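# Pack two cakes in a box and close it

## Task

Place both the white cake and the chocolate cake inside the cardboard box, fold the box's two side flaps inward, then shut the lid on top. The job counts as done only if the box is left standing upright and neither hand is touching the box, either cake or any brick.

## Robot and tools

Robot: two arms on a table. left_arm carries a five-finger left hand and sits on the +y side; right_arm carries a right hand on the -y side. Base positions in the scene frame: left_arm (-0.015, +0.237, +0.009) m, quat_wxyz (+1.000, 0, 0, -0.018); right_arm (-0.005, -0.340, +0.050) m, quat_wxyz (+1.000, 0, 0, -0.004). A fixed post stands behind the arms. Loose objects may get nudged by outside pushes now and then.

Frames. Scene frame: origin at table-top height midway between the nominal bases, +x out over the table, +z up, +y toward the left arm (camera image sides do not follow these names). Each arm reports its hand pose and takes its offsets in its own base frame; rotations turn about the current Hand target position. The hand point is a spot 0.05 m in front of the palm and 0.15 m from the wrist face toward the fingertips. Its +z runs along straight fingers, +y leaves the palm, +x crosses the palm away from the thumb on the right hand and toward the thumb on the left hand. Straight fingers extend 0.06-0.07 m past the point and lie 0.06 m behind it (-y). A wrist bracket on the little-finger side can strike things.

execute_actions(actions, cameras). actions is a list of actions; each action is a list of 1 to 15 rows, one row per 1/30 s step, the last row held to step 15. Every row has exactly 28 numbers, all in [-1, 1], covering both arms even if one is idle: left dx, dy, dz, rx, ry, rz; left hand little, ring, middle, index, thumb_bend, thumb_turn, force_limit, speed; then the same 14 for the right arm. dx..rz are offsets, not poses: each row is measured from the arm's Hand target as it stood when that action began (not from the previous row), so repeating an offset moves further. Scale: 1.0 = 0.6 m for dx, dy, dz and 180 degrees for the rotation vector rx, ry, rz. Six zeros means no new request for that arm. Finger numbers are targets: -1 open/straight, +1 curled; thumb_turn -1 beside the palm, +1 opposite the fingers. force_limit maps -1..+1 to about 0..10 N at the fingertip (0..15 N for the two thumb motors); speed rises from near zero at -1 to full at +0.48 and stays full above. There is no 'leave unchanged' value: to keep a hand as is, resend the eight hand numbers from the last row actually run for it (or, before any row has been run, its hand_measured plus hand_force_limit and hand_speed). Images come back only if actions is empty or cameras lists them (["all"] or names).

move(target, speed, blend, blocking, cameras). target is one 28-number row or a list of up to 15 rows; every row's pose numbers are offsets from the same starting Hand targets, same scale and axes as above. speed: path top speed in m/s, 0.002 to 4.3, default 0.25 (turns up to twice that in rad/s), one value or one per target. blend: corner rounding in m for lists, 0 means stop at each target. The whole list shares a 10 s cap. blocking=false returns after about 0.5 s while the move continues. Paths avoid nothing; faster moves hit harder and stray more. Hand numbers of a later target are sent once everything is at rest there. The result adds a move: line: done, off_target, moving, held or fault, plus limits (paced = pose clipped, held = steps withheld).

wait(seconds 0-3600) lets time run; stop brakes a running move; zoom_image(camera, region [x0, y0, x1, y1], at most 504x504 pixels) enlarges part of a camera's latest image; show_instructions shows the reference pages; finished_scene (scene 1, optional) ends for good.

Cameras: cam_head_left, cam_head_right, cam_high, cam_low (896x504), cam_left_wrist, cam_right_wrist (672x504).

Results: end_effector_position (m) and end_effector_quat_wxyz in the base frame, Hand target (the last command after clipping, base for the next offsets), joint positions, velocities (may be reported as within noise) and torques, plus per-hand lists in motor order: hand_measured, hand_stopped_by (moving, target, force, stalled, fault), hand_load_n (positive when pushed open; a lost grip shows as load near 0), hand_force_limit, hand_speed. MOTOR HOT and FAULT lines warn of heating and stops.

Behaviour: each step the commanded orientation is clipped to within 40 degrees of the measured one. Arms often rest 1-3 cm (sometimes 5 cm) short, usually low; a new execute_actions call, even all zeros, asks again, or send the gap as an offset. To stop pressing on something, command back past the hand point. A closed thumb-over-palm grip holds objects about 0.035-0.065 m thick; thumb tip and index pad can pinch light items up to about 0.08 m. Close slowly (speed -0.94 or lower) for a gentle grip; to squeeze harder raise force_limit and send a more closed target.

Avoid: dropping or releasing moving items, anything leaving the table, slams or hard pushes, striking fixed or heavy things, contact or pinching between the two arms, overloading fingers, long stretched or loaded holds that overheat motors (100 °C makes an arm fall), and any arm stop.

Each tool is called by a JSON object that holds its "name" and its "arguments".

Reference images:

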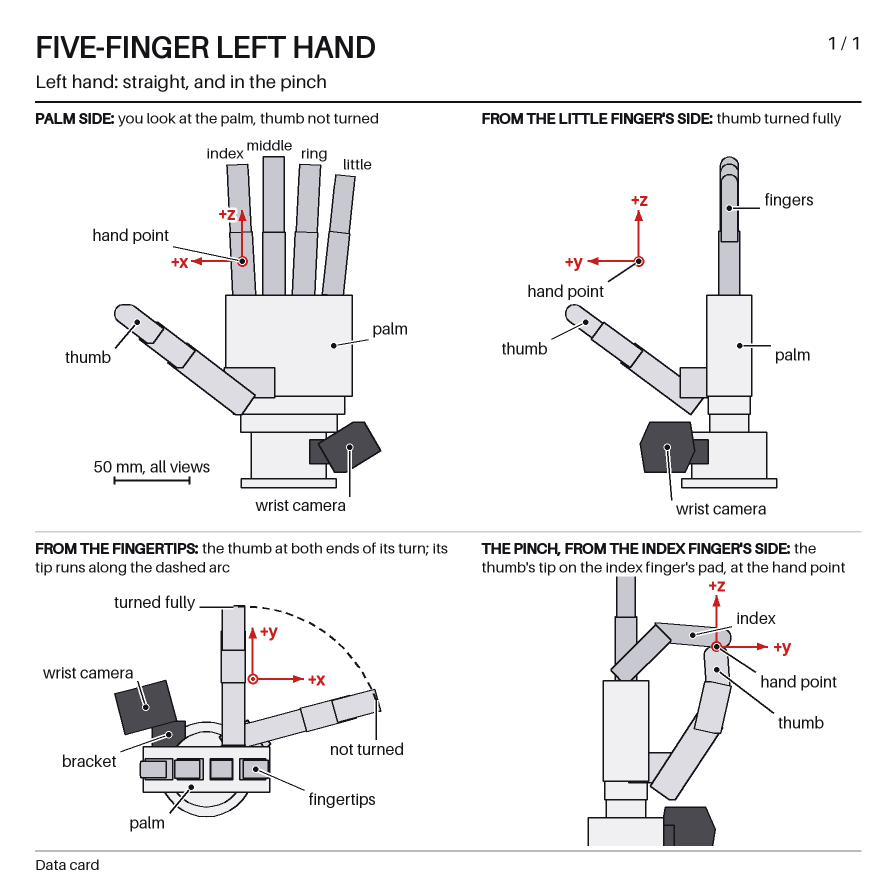

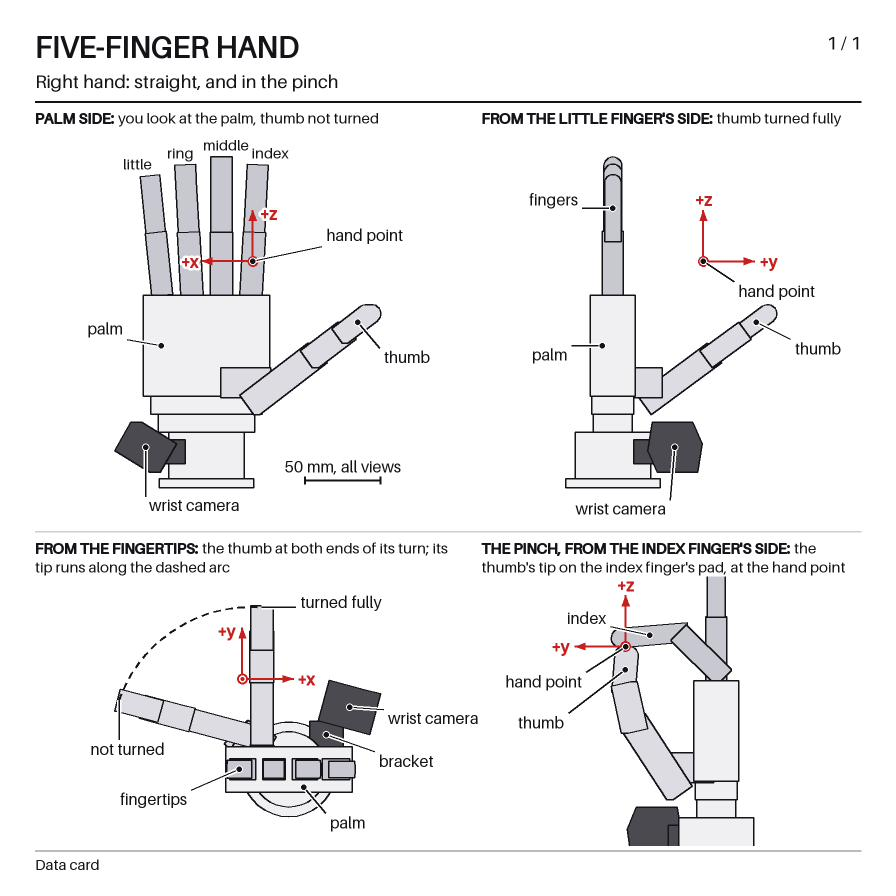

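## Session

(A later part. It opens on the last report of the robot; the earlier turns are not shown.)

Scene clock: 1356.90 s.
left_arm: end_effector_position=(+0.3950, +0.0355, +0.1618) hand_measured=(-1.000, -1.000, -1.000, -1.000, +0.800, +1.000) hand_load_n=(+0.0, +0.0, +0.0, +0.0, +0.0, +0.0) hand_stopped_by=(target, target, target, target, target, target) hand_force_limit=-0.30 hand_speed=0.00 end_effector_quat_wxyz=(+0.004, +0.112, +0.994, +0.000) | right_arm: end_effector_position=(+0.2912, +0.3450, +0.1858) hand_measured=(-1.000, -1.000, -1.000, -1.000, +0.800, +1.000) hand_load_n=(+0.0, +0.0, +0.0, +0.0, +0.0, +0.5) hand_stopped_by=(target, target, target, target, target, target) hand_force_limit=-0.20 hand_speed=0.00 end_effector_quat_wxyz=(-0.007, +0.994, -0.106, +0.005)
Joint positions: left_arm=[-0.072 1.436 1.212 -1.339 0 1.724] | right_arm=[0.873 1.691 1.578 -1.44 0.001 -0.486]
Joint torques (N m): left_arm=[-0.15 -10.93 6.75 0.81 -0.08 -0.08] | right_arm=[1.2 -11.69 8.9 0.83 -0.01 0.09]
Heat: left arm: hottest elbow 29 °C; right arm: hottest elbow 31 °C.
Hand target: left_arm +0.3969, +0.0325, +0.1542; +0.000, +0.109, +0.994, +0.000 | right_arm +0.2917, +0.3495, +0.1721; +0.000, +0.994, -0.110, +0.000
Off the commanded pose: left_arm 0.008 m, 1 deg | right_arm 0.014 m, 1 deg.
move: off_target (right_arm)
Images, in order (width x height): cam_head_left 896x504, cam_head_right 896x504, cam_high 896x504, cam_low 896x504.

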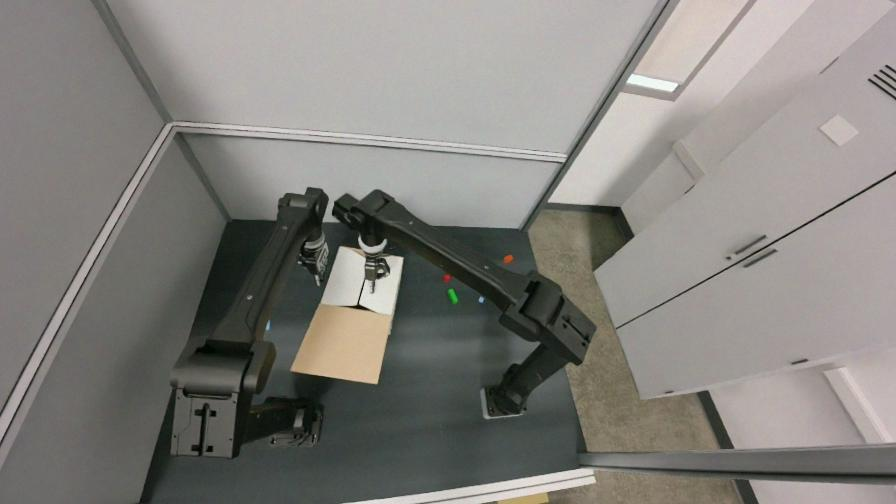

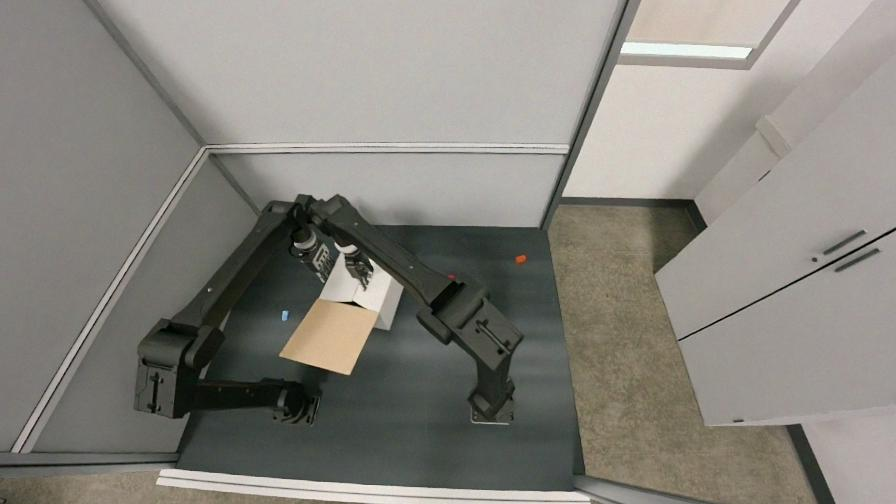

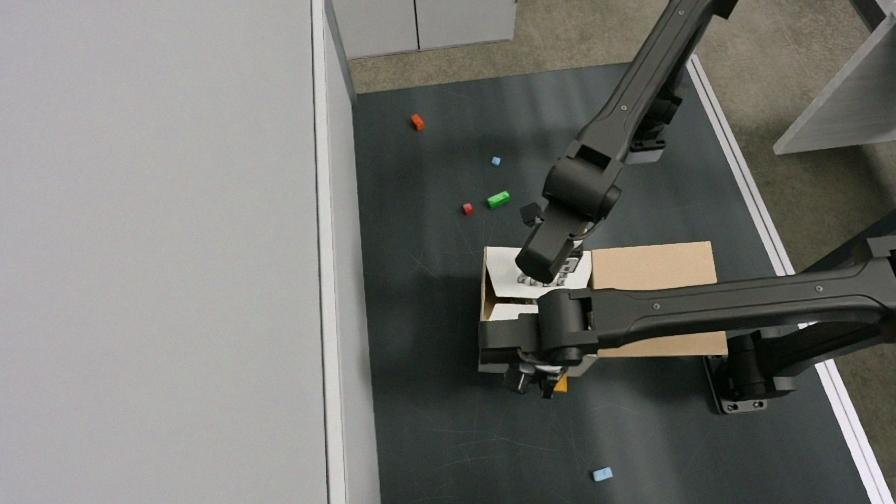

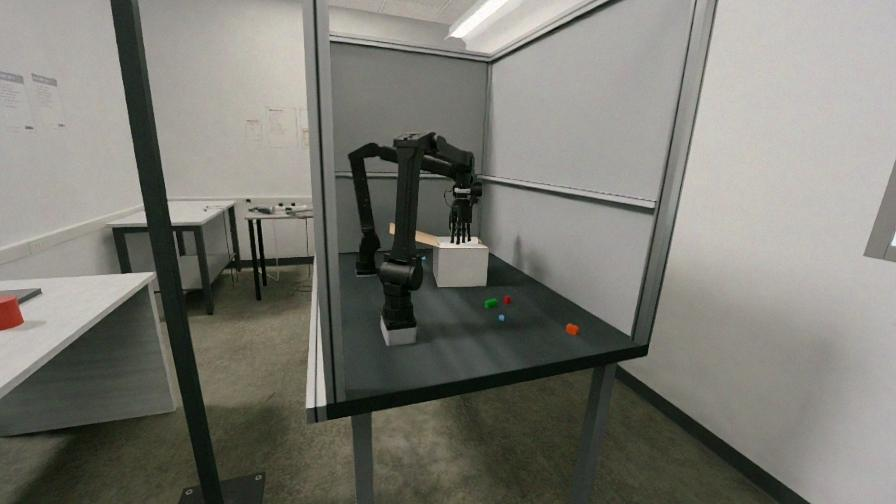

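{"name": "move", "arguments": {"target": [0.0,0,0,0,0,0,-1,-1,-1,-1,0.8,1,-0.3,0, 0,-0.01,-0.025,0,0,0,-1,-1,-1,-1,0.8,1,-0.2,0], "speed": 0.05, "cameras": ["cam_head_left","cam_low"]}}

{"name": "zoom_image", "arguments": {"camera": "cam_head_left", "region": [240, 200, 460, 400]}}

{"name": "zoom_image", "arguments": {"camera": "cam_low", "region": [380, 140, 600, 340]}}

Scene clock: 1361.57 s.
left_arm: end_effector_position=(+0.3950, +0.0355, +0.1618) hand_measured=(-1.000, -1.000, -1.000, -1.000, +0.800, +1.000) hand_load_n=(+0.0, +0.0, +0.0, -0.5, +0.0, +0.0) hand_stopped_by=(target, target, target, target, target, target) hand_force_limit=-0.30 hand_speed=0.00 end_effector_quat_wxyz=(+0.004, +0.112, +0.994, +0.000) | right_arm: end_effector_position=(+0.2907, +0.3446, +0.1736) hand_measured=(-1.000, -1.000, -1.000, -1.000, +0.800, +1.000) hand_load_n=(+0.0, +0.0, -0.5, +0.5, +0.0, +0.0) hand_stopped_by=(target, target, target, target, target, target) hand_force_limit=-0.20 hand_speed=0.00 end_effector_quat_wxyz=(-0.009, +0.994, -0.106, +0.006)
Joint positions: left_arm=[-0.072 1.436 1.212 -1.339 0 1.724] | right_arm=[0.873 1.691 1.546 -1.404 0.001 -0.486]
Joint torques (N m): left_arm=[0.21 -10.93 6.86 0.68 -0.1 -0.09] | right_arm=[0.32 -11.99 7.64 1.07 0.01 0.01]
Heat: left arm: hottest elbow 29 °C; right arm: hottest elbow 31 °C.
Hand target: left_arm +0.3969, +0.0325, +0.1542; +0.000, +0.109, +0.994, +0.000 | right_arm +0.2916, +0.3435, +0.1570; +0.000, +0.994, -0.110, +0.000
Off the commanded pose: left_arm 0.008 m, 1 deg | right_arm 0.017 m, 1 deg.
move: off_target (right_arm)

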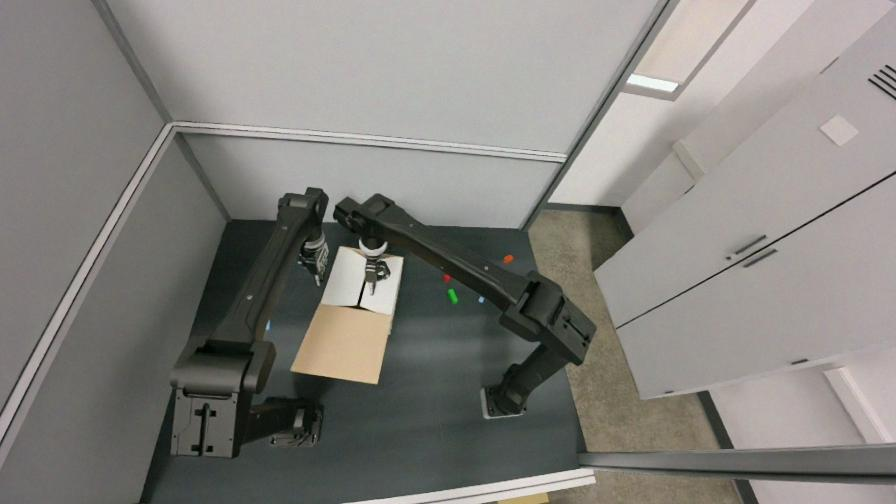

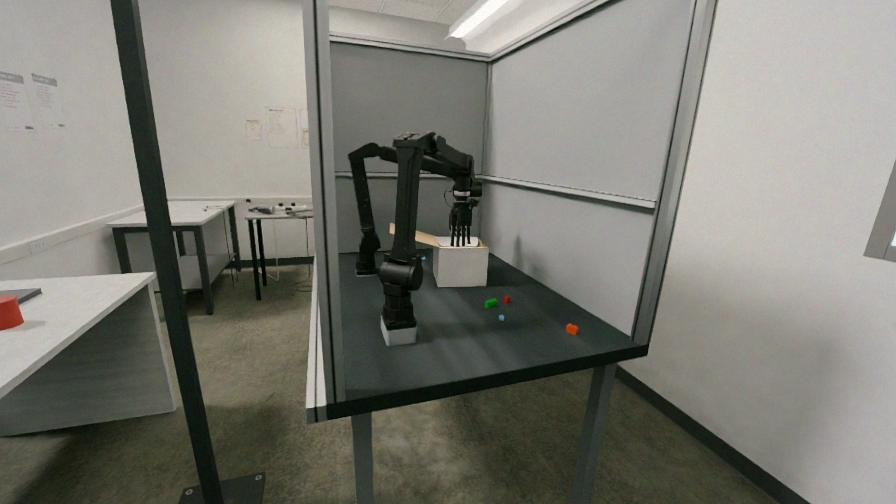

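Scaled by 2.291.

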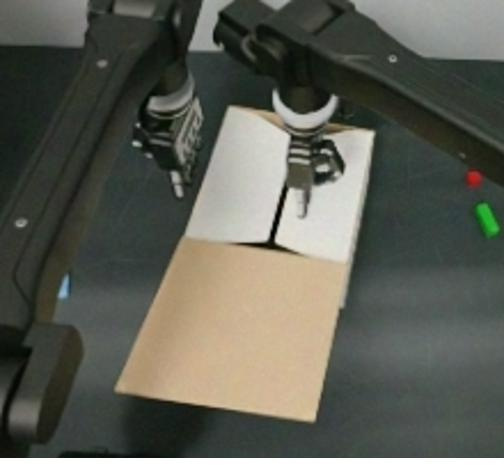

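Scaled by 2.291.

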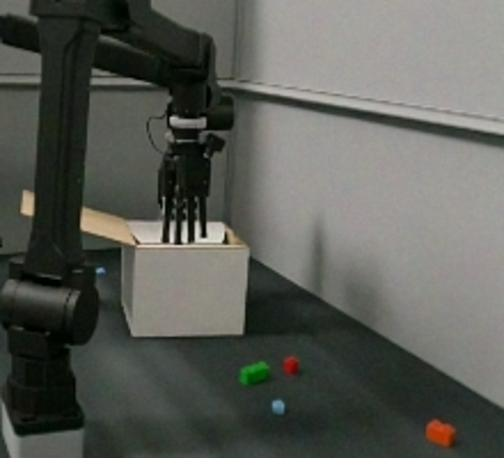

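{"name": "move", "arguments": {"target": [[0,0.03,0.0,0,0,0,-1,-1,-1,-1,0.8,1,-0.3,0, 0,0,0.1,0,0,0,-1,-1,-1,-1,0.8,1,-0.2,0],[0,0.25,0.1,0,0,0,-1,-1,-1,-1,0.8,1,-0.3,0, -0.02,-0.1,0.22,0,0,0,-1,-1,-1,-1,0.8,1,-0.2,0]], "speed": 0.15, "blend": 0.015, "cameras": ["cam_head_left","cam_high"]}}

{"name": "zoom_image", "arguments": {"camera": "cam_high", "region": [440, 160, 760, 480]}}

{"name": "zoom_image", "arguments": {"camera": "cam_head_left", "region": [240, 200, 460, 400]}}

Scene clock: 1440.97 s.
left_arm: end_effector_position=(+0.3859, +0.1782, +0.2058) hand_measured=(-1.000, -1.000, -1.000, -1.000, +0.800, +1.000) hand_load_n=(+0.0, +0.0, +0.0, +0.0, +0.0, +0.0) hand_stopped_by=(target, target, target, target, target, target) hand_force_limit=-0.30 hand_speed=0.00 end_effector_quat_wxyz=(-0.006, +0.104, +0.995, -0.001) | right_arm: end_effector_position=(+0.2740, +0.2819, +0.2741) hand_measured=(-1.000, -1.000, -1.000, -1.000, +0.800, +1.000) hand_load_n=(+0.0, +0.0, +0.0, -0.5, +0.0, +0.0) hand_stopped_by=(target, target, target, target, target, target) hand_force_limit=-0.20 hand_speed=0.00 end_effector_quat_wxyz=(+0.013, +0.993, -0.114, -0.009)
Joint positions: left_arm=[0.273 1.448 1.34 -1.476 -0.003 2.053] | right_arm=[0.811 1.567 1.647 -1.682 0.001 -0.532]
Joint torques (N m): left_arm=[0.73 -11.58 9.78 0.01 -0.02 0.18] | right_arm=[0.32 -11.99 12.45 -0.44 0.03 -0.15]
Heat: left arm: hottest elbow 28 °C; right arm: hottest elbow 29 °C.
Hand target: left_arm +0.3968, +0.1824, +0.2141; +0.000, +0.109, +0.994, +0.000 | right_arm +0.2796, +0.2835, +0.2891; +0.000, +0.994, -0.110, +0.000
Off the commanded pose: left_arm 0.014 m, 1 deg | right_arm 0.016 m, 2 deg.
move: off_target (left_arm, right_arm)

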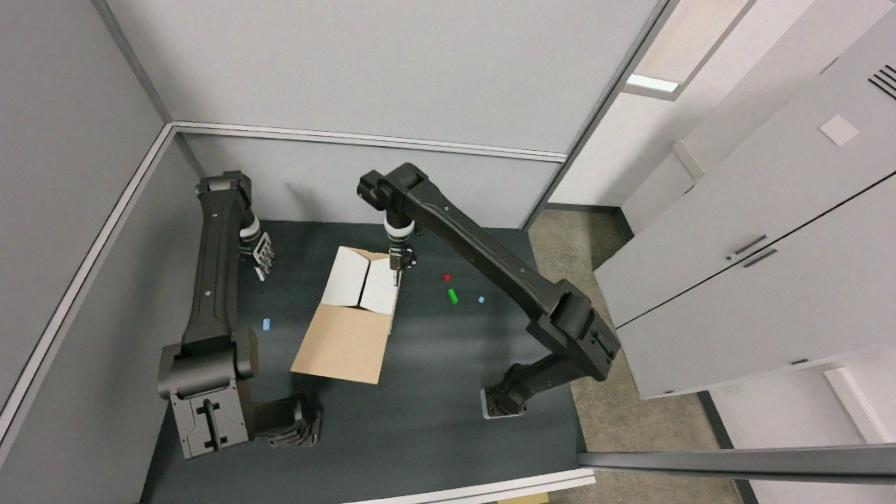

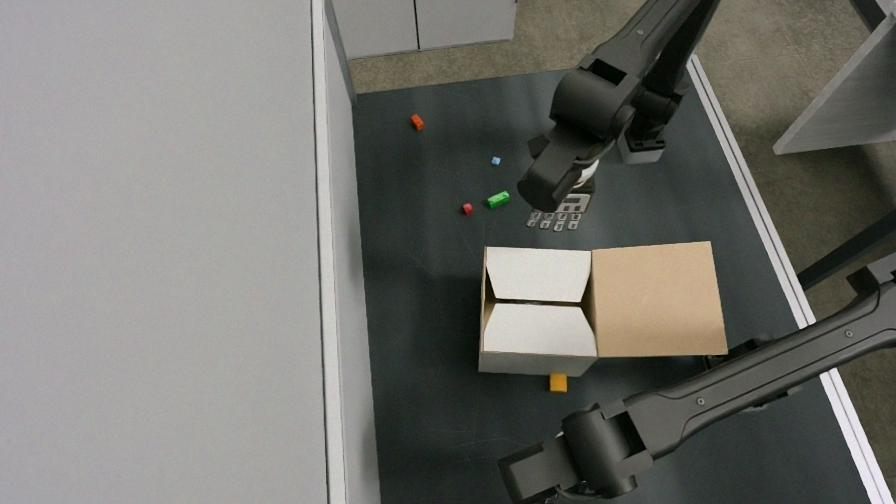

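Scaled by 1.575.

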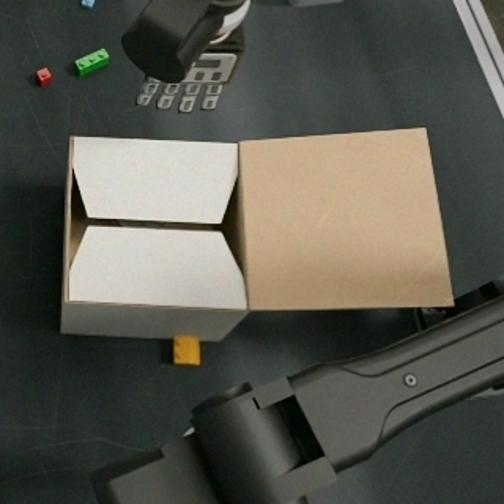

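Scaled by 2.291.

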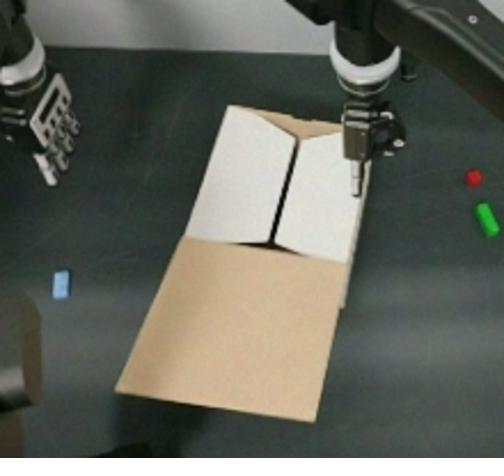

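{"name": "move", "arguments": {"target": [0,0.0,0.0,0,0,0,-1,-1,-1,-1,0.8,1,-0.3,0, -0.1,0.05,0.06,0.488,-0.11,0,-1,-1,-1,-1,-1,-1,-0.2,0], "speed": 0.2, "cameras": ["cam_head_left","cam_high","cam_low","cam_right_wrist"]}}

Scene clock: 1459.87 s.
left_arm: end_effector_position=(+0.3859, +0.1782, +0.2058) hand_measured=(-1.000, -1.000, -1.000, -1.000, +0.800, +1.000) hand_load_n=(+0.0, +0.0, +0.0, +0.0, +0.0, +0.0) hand_stopped_by=(target, target, target, target, target, target) hand_force_limit=-0.30 hand_speed=0.00 end_effector_quat_wxyz=(-0.006, +0.105, +0.994, -0.001) | right_arm: end_effector_position=(+0.2193, +0.3153, +0.3216) hand_measured=(-1.000, -1.000, -1.000, -1.000, -1.000, -1.000) hand_load_n=(+0.0, +0.0, +0.0, -0.5, +0.0, +0.0) hand_stopped_by=(target, target, target, target, target, target) hand_force_limit=-0.20 hand_speed=0.00 end_effector_quat_wxyz=(+0.698, -0.708, +0.077, -0.076)
Joint positions: left_arm=[0.273 1.448 1.34 -1.476 -0.003 2.053] | right_arm=[0.525 0.737 0.608 0.108 -0.83 -0.015]
Joint torques (N m): left_arm=[1.32 -11.22 9.94 -0.16 -0.07 0.21] | right_arm=[0.32 -2.55 10.32 2.73 -0.05 0.11]
Heat: left arm: hottest elbow 29 °C; right arm: hottest elbow 30 °C.
Hand target: left_arm +0.3968, +0.1824, +0.2141; +0.000, +0.109, +0.994, +0.000 | right_arm +0.2197, +0.3134, +0.3252; +0.703, -0.702, +0.078, -0.079
Off the commanded pose: left_arm 0.014 m, 1 deg | right_arm 0.004 m, 1 deg.
move: done

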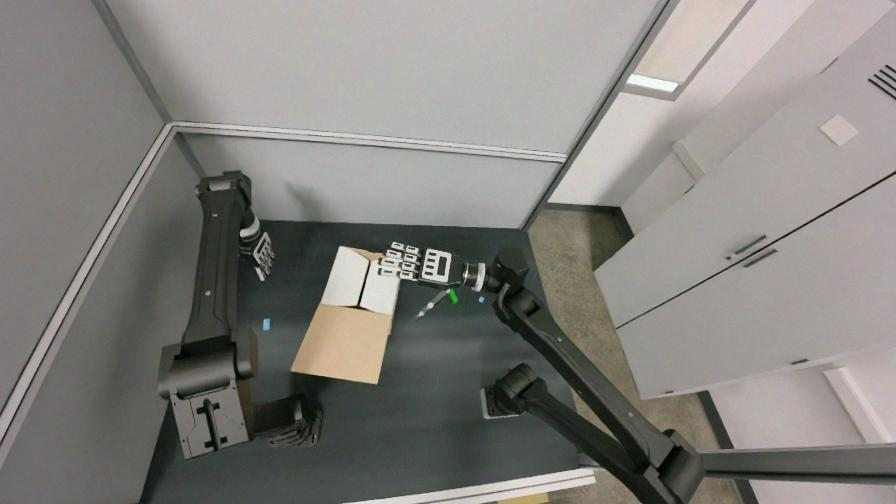

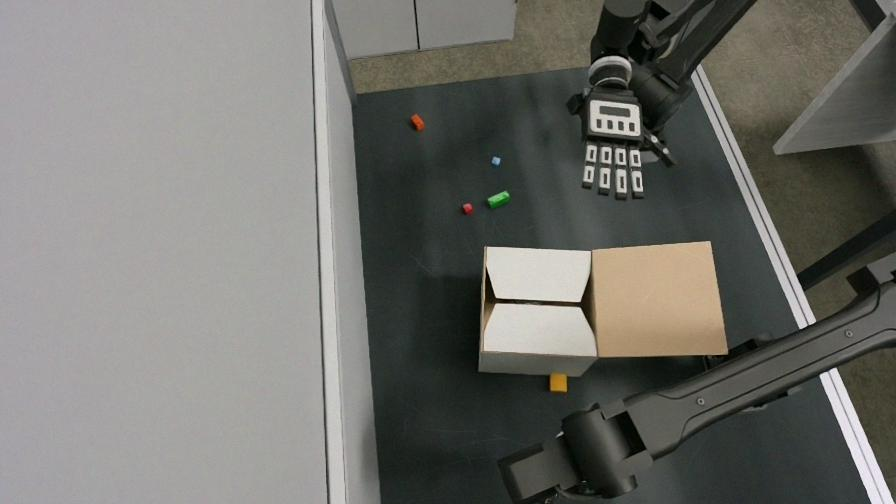

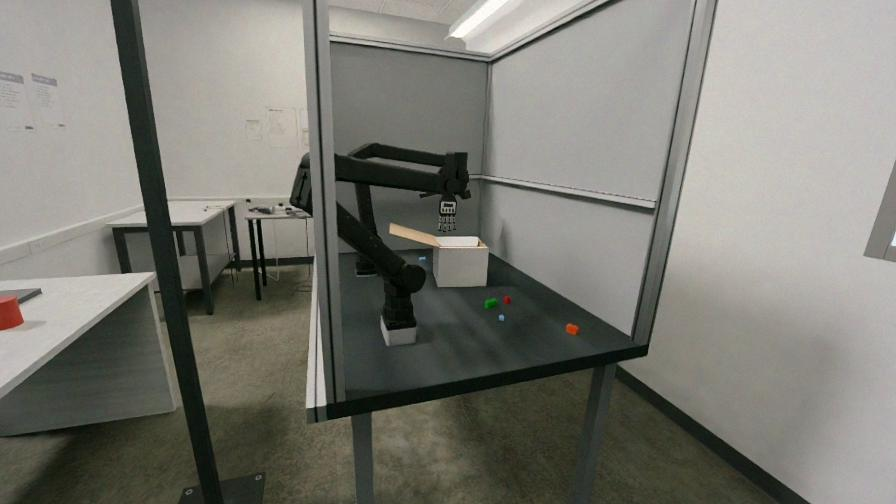

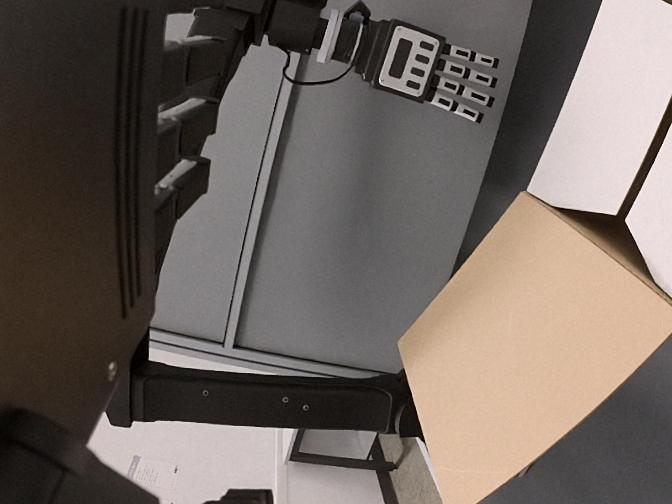

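{"name": "zoom_image", "arguments": {"camera": "cam_head_left", "region": [480, 300, 896, 504]}}

{"name": "zoom_image", "arguments": {"camera": "cam_high", "region": [560, 0, 896, 504]}}

Scaled by 1.212.

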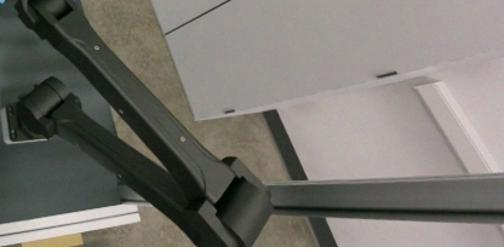

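Scaled by 1.000.

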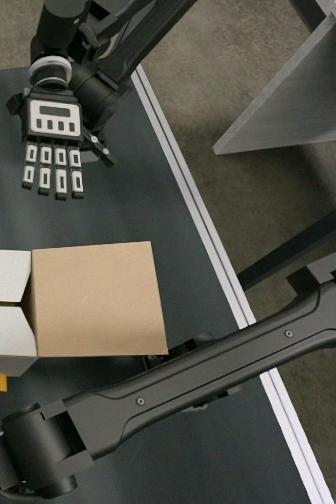

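{"name": "move", "arguments": {"target": [-0.067,0.167,0.05,0,0,0.083,-1,-1,-1,-1,0.8,1,-0.3,0, -0.08,0.013,-0.11,-0.488,0.11,0,0.2,0.2,0.2,0.2,-1,-1,-0.2,0], "speed": 0.2, "cameras": ["cam_head_left","cam_high","cam_low"]}}

Scene clock: 1565.70 s.
left_arm: end_effector_position=(+0.3497, +0.2736, +0.2360) hand_measured=(-1.000, -1.000, -1.000, -1.000, +0.800, +1.000) hand_load_n=(+0.0, +0.0, +0.0, +0.0, +0.0, +0.0) hand_stopped_by=(target, target, target, target, target, target) hand_force_limit=-0.30 hand_speed=0.00 end_effector_quat_wxyz=(-0.006, -0.014, +1.000, -0.002) | right_arm: end_effector_position=(+0.1687, +0.3120, +0.2507) hand_measured=(+0.200, +0.200, +0.200, +0.200, -1.000, -1.000) hand_load_n=(+0.0, +0.0, +0.0, +0.0, +0.0, +0.0) hand_stopped_by=(target, target, target, target, target, target) hand_force_limit=-0.20 hand_speed=0.00 end_effector_quat_wxyz=(+0.005, +0.994, -0.105, -0.004)
Joint positions: left_arm=[0.511 1.492 1.468 -1.559 -0.003 2.053] | right_arm=[1.045 1.447 1.456 -1.591 -0.003 -0.315]
Joint torques (N m): left_arm=[1.61 -12.34 10.32 -0.09 0.02 0.05] | right_arm=[1.26 -8.7 12.7 -0.4 0.15 0.08]
Heat: left arm: hottest elbow 31 °C; right arm: hottest elbow 30 °C.
Hand target: left_arm +0.3565, +0.2827, +0.2441; +0.000, -0.021, +1.000, +0.000 | right_arm +0.1718, +0.3213, +0.2590; +0.000, +0.994, -0.109, +0.001
Off the commanded pose: left_arm 0.014 m, 1 deg | right_arm 0.013 m, 1 deg.
move: off_target (left_arm, right_arm)

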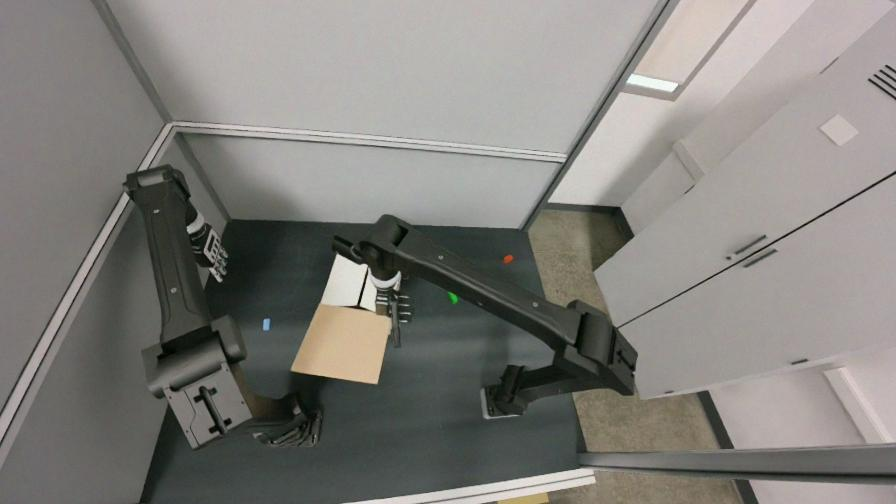

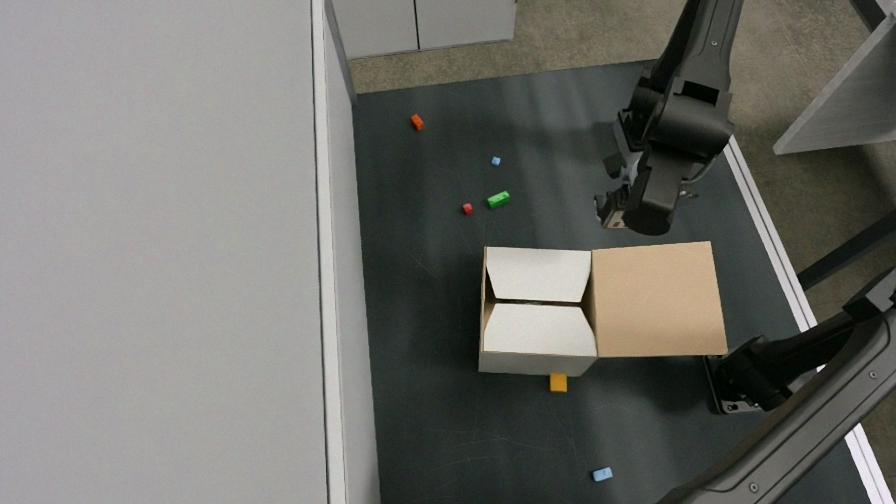

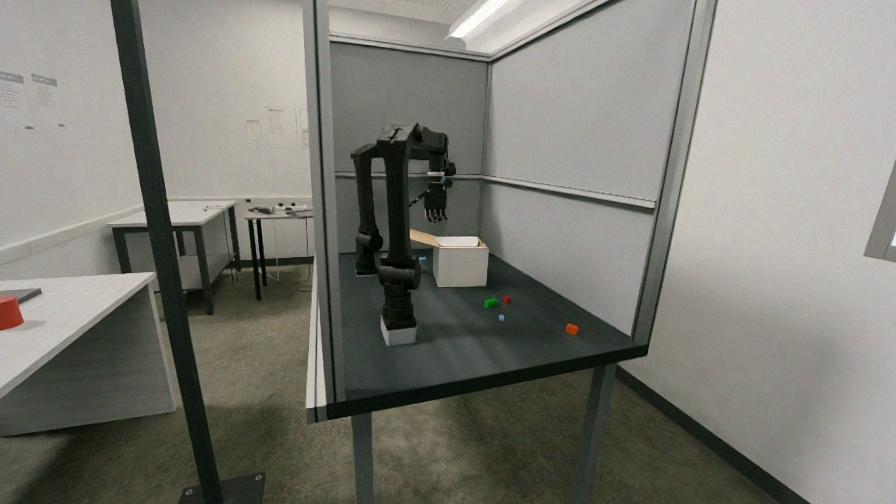

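{"name": "move", "arguments": {"target": [[0,0,0,0,0,0,-1,-1,-1,-1,0.8,1,-0.3,0, -0.333,0.081,0.027,0,0,0,0.2,0.2,0.2,0.2,-1,-1,-0.2,0],[0,0,0,0,0,0,-1,-1,-1,-1,0.8,1,-0.3,0, -0.35,0.075,0.02,0,0,0.5,0.2,0.2,0.2,0.2,-1,-1,-0.2,0]], "speed": 0.18, "cameras": ["cam_head_left","cam_high","cam_low","cam_right_wrist"]}}

Scene clock: 1576.60 s.
left_arm: end_effector_position=(+0.3497, +0.2736, +0.2360) hand_measured=(-1.000, -1.000, -1.000, -1.000, +0.800, +1.000) hand_load_n=(+0.0, +0.0, +0.0, +0.0, +0.0, +0.0) hand_stopped_by=(target, target, target, target, target, target) hand_force_limit=-0.30 hand_speed=0.00 end_effector_quat_wxyz=(-0.006, -0.014, +1.000, -0.002) | right_arm: end_effector_position=(-0.0313, +0.3594, +0.2686) hand_measured=(+0.200, +0.200, +0.200, +0.200, -1.000, -1.000) hand_load_n=(+0.0, +0.0, +0.0, +0.0, +0.0, +0.0) hand_stopped_by=(target, target, target, target, target, target) hand_force_limit=-0.20 hand_speed=0.00 end_effector_quat_wxyz=(+0.003, +0.998, +0.062, -0.001)
Joint positions: left_arm=[0.511 1.492 1.468 -1.559 -0.003 2.053] | right_arm=[1.59 1.448 1.505 -1.633 -0.001 -0.104]
Joint torques (N m): left_arm=[0.85 -12.57 10.22 -0.03 -0.07 0.06] | right_arm=[0.56 -10.11 9.31 0.16 0.01 0.03]
Heat: left arm: hottest elbow 31 °C; right arm: hottest elbow 31 °C.
Hand target: left_arm +0.3565, +0.2827, +0.2441; +0.000, -0.021, +1.000, +0.000 | right_arm -0.0310, +0.3595, +0.2686; +0.003, +0.998, +0.057, -0.001 (not the last commanded pose)
Off the commanded pose: left_arm 0.014 m, 1 deg | right_arm 0.010 m, 70 deg.
move: held (right_arm; a check stopped the path); path passed 1 of 2 targets; limits=held
pose unreachable (right arm): on one or more control steps of this call, first in action 0 (counted from 0), this arm could not follow its commanded pose, so it was not sent that pose on those steps. It may still have moved: this result reports where it is.
cause: moving toward the commanded pose would bring a part of the arm too close to another arm (a part of this arm just beyond joint 4 (wrist pitch) and a part of the left arm just beyond its joint 2 (shoulder), along the way the arms are being sent, or toward where that arm still pushes).

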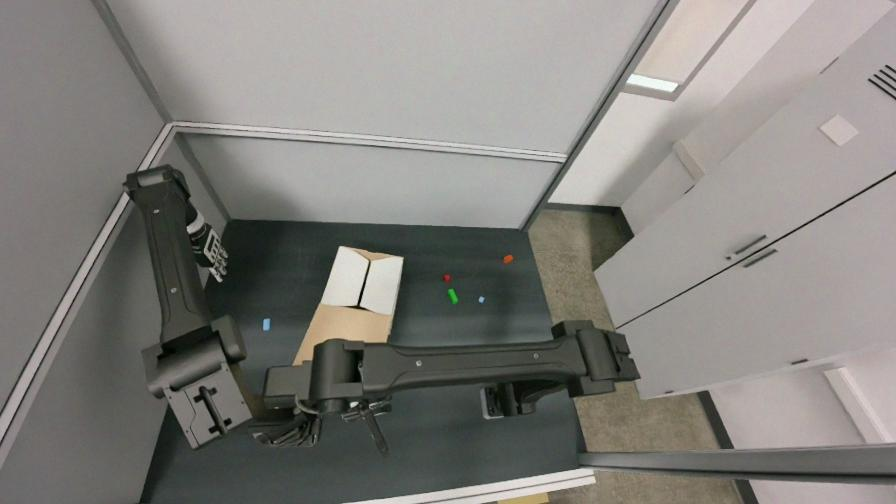

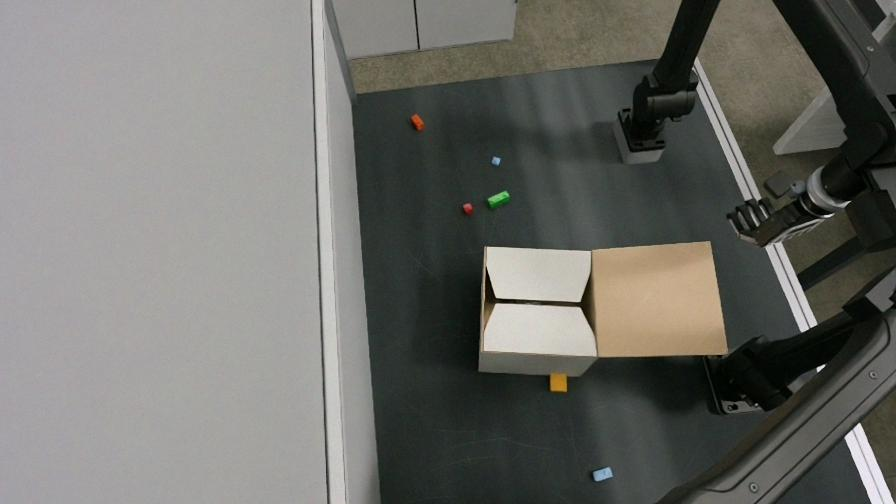

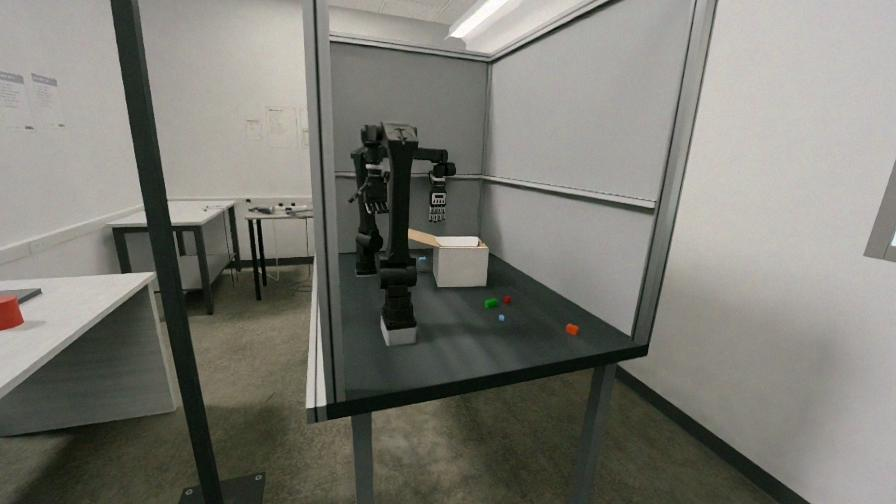

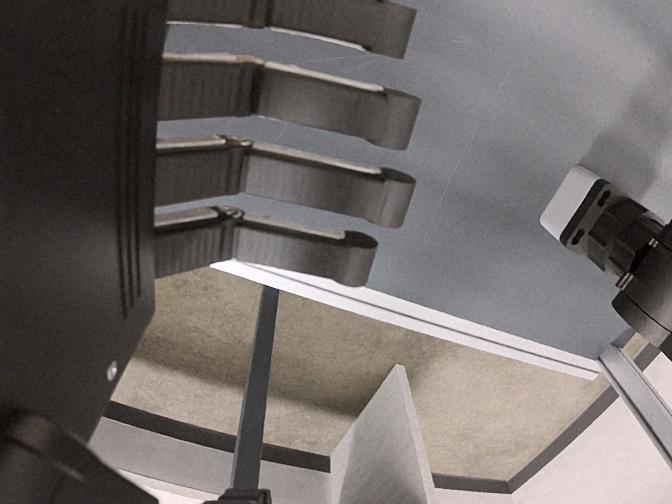

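{"name": "move", "arguments": {"target": [[0,0,0,0,0,0,-1,-1,-1,-1,0.8,1,-0.3,0, 0,-0.083,-0.1,0,0,0,0.2,0.2,0.2,0.2,-1,-1,-0.2,0],[0,0,0,0,0,0,-1,-1,-1,-1,0.8,1,-0.3,0, 0,-0.083,-0.1,0,0,0.397,0.2,0.2,0.2,0.2,-1,-1,-0.2,0]], "speed": 0.18, "cameras": ["cam_head_left","cam_high","cam_low","cam_right_wrist"]}}

Scene clock: 1601.97 s.
left_arm: end_effector_position=(+0.3497, +0.2736, +0.2360) hand_measured=(-1.000, -1.000, -1.000, -1.000, +0.800, +1.000) hand_load_n=(+0.0, +0.0, +0.0, +0.0, +0.0, +0.0) hand_stopped_by=(target, target, target, target, target, target) hand_force_limit=-0.30 hand_speed=0.00 end_effector_quat_wxyz=(-0.006, -0.014, +1.000, -0.002) | right_arm: end_effector_position=(-0.0303, +0.3088, +0.2073) hand_measured=(+0.200, +0.200, +0.200, +0.200, -1.000, -1.000) hand_load_n=(+0.0, +0.0, +0.0, +0.0, +0.0, +0.0) hand_stopped_by=(target, target, target, target, target, target) hand_force_limit=-0.20 hand_speed=0.00 end_effector_quat_wxyz=(+0.011, +0.783, +0.622, -0.004)
Joint positions: left_arm=[0.511 1.492 1.468 -1.559 -0.003 2.053] | right_arm=[1.802 1.305 1.201 -1.489 0.002 -1.112]
Joint torques (N m): left_arm=[1.08 -11.46 10.13 0.12 -0.07 0.08] | right_arm=[1.08 -8.7 8.79 0.59 0.12 -0.12]
Heat: left arm: hottest elbow 31 °C; right arm: hottest elbow 30 °C.
Hand target: left_arm +0.3565, +0.2827, +0.2441; +0.000, -0.021, +1.000, +0.000 | right_arm -0.0311, +0.3096, +0.2086; +0.003, +0.777, +0.629, +0.001
Off the commanded pose: left_arm 0.014 m, 1 deg | right_arm 0.002 m, 2 deg.
move: done

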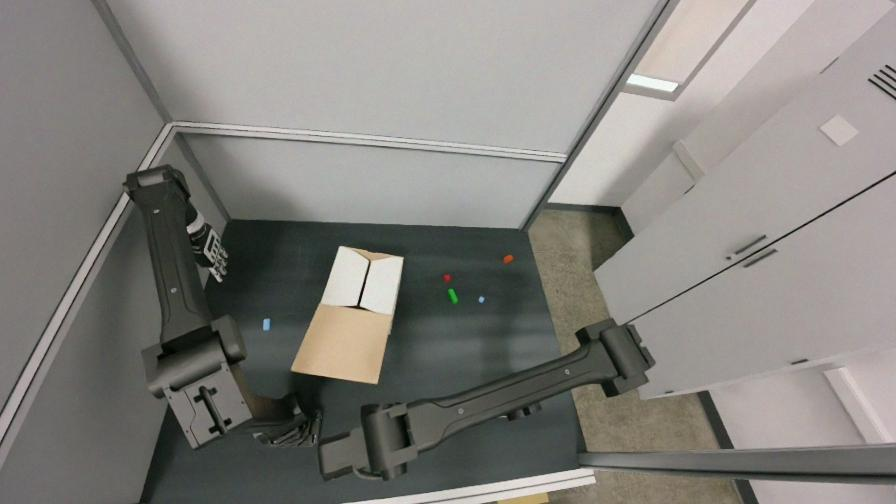

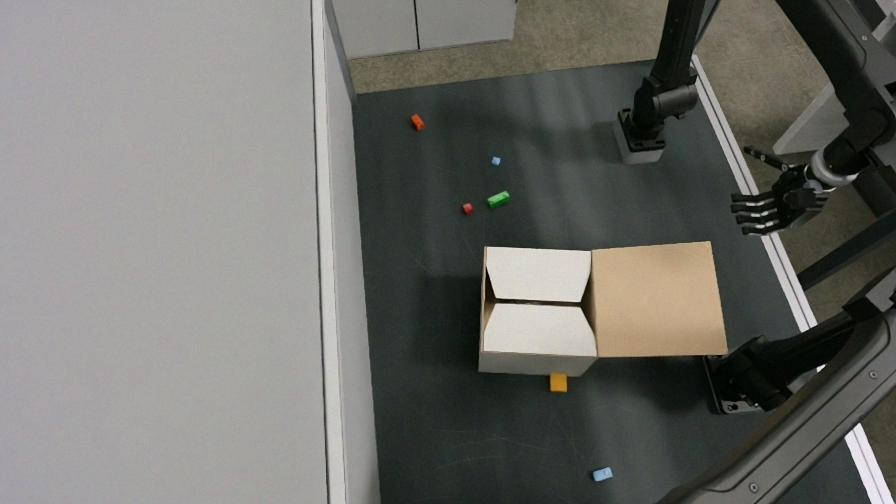

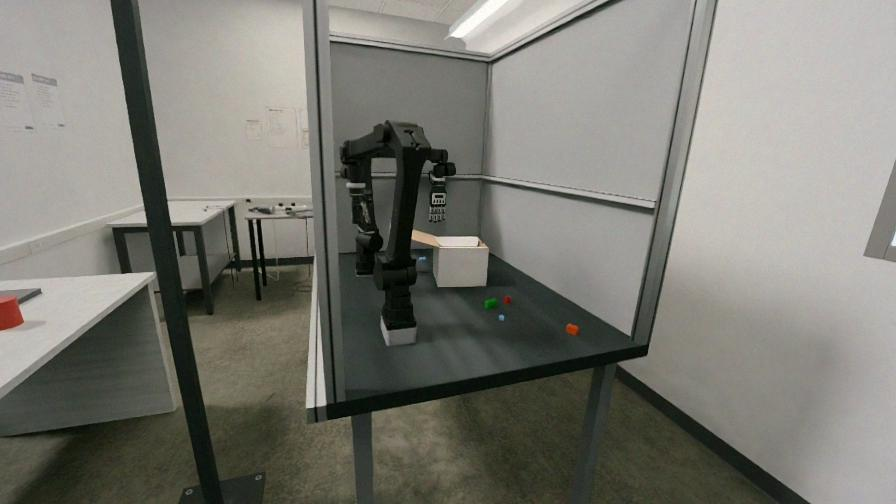

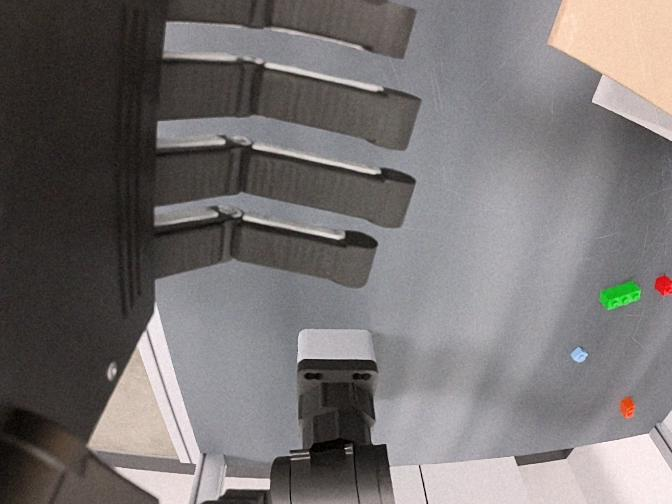

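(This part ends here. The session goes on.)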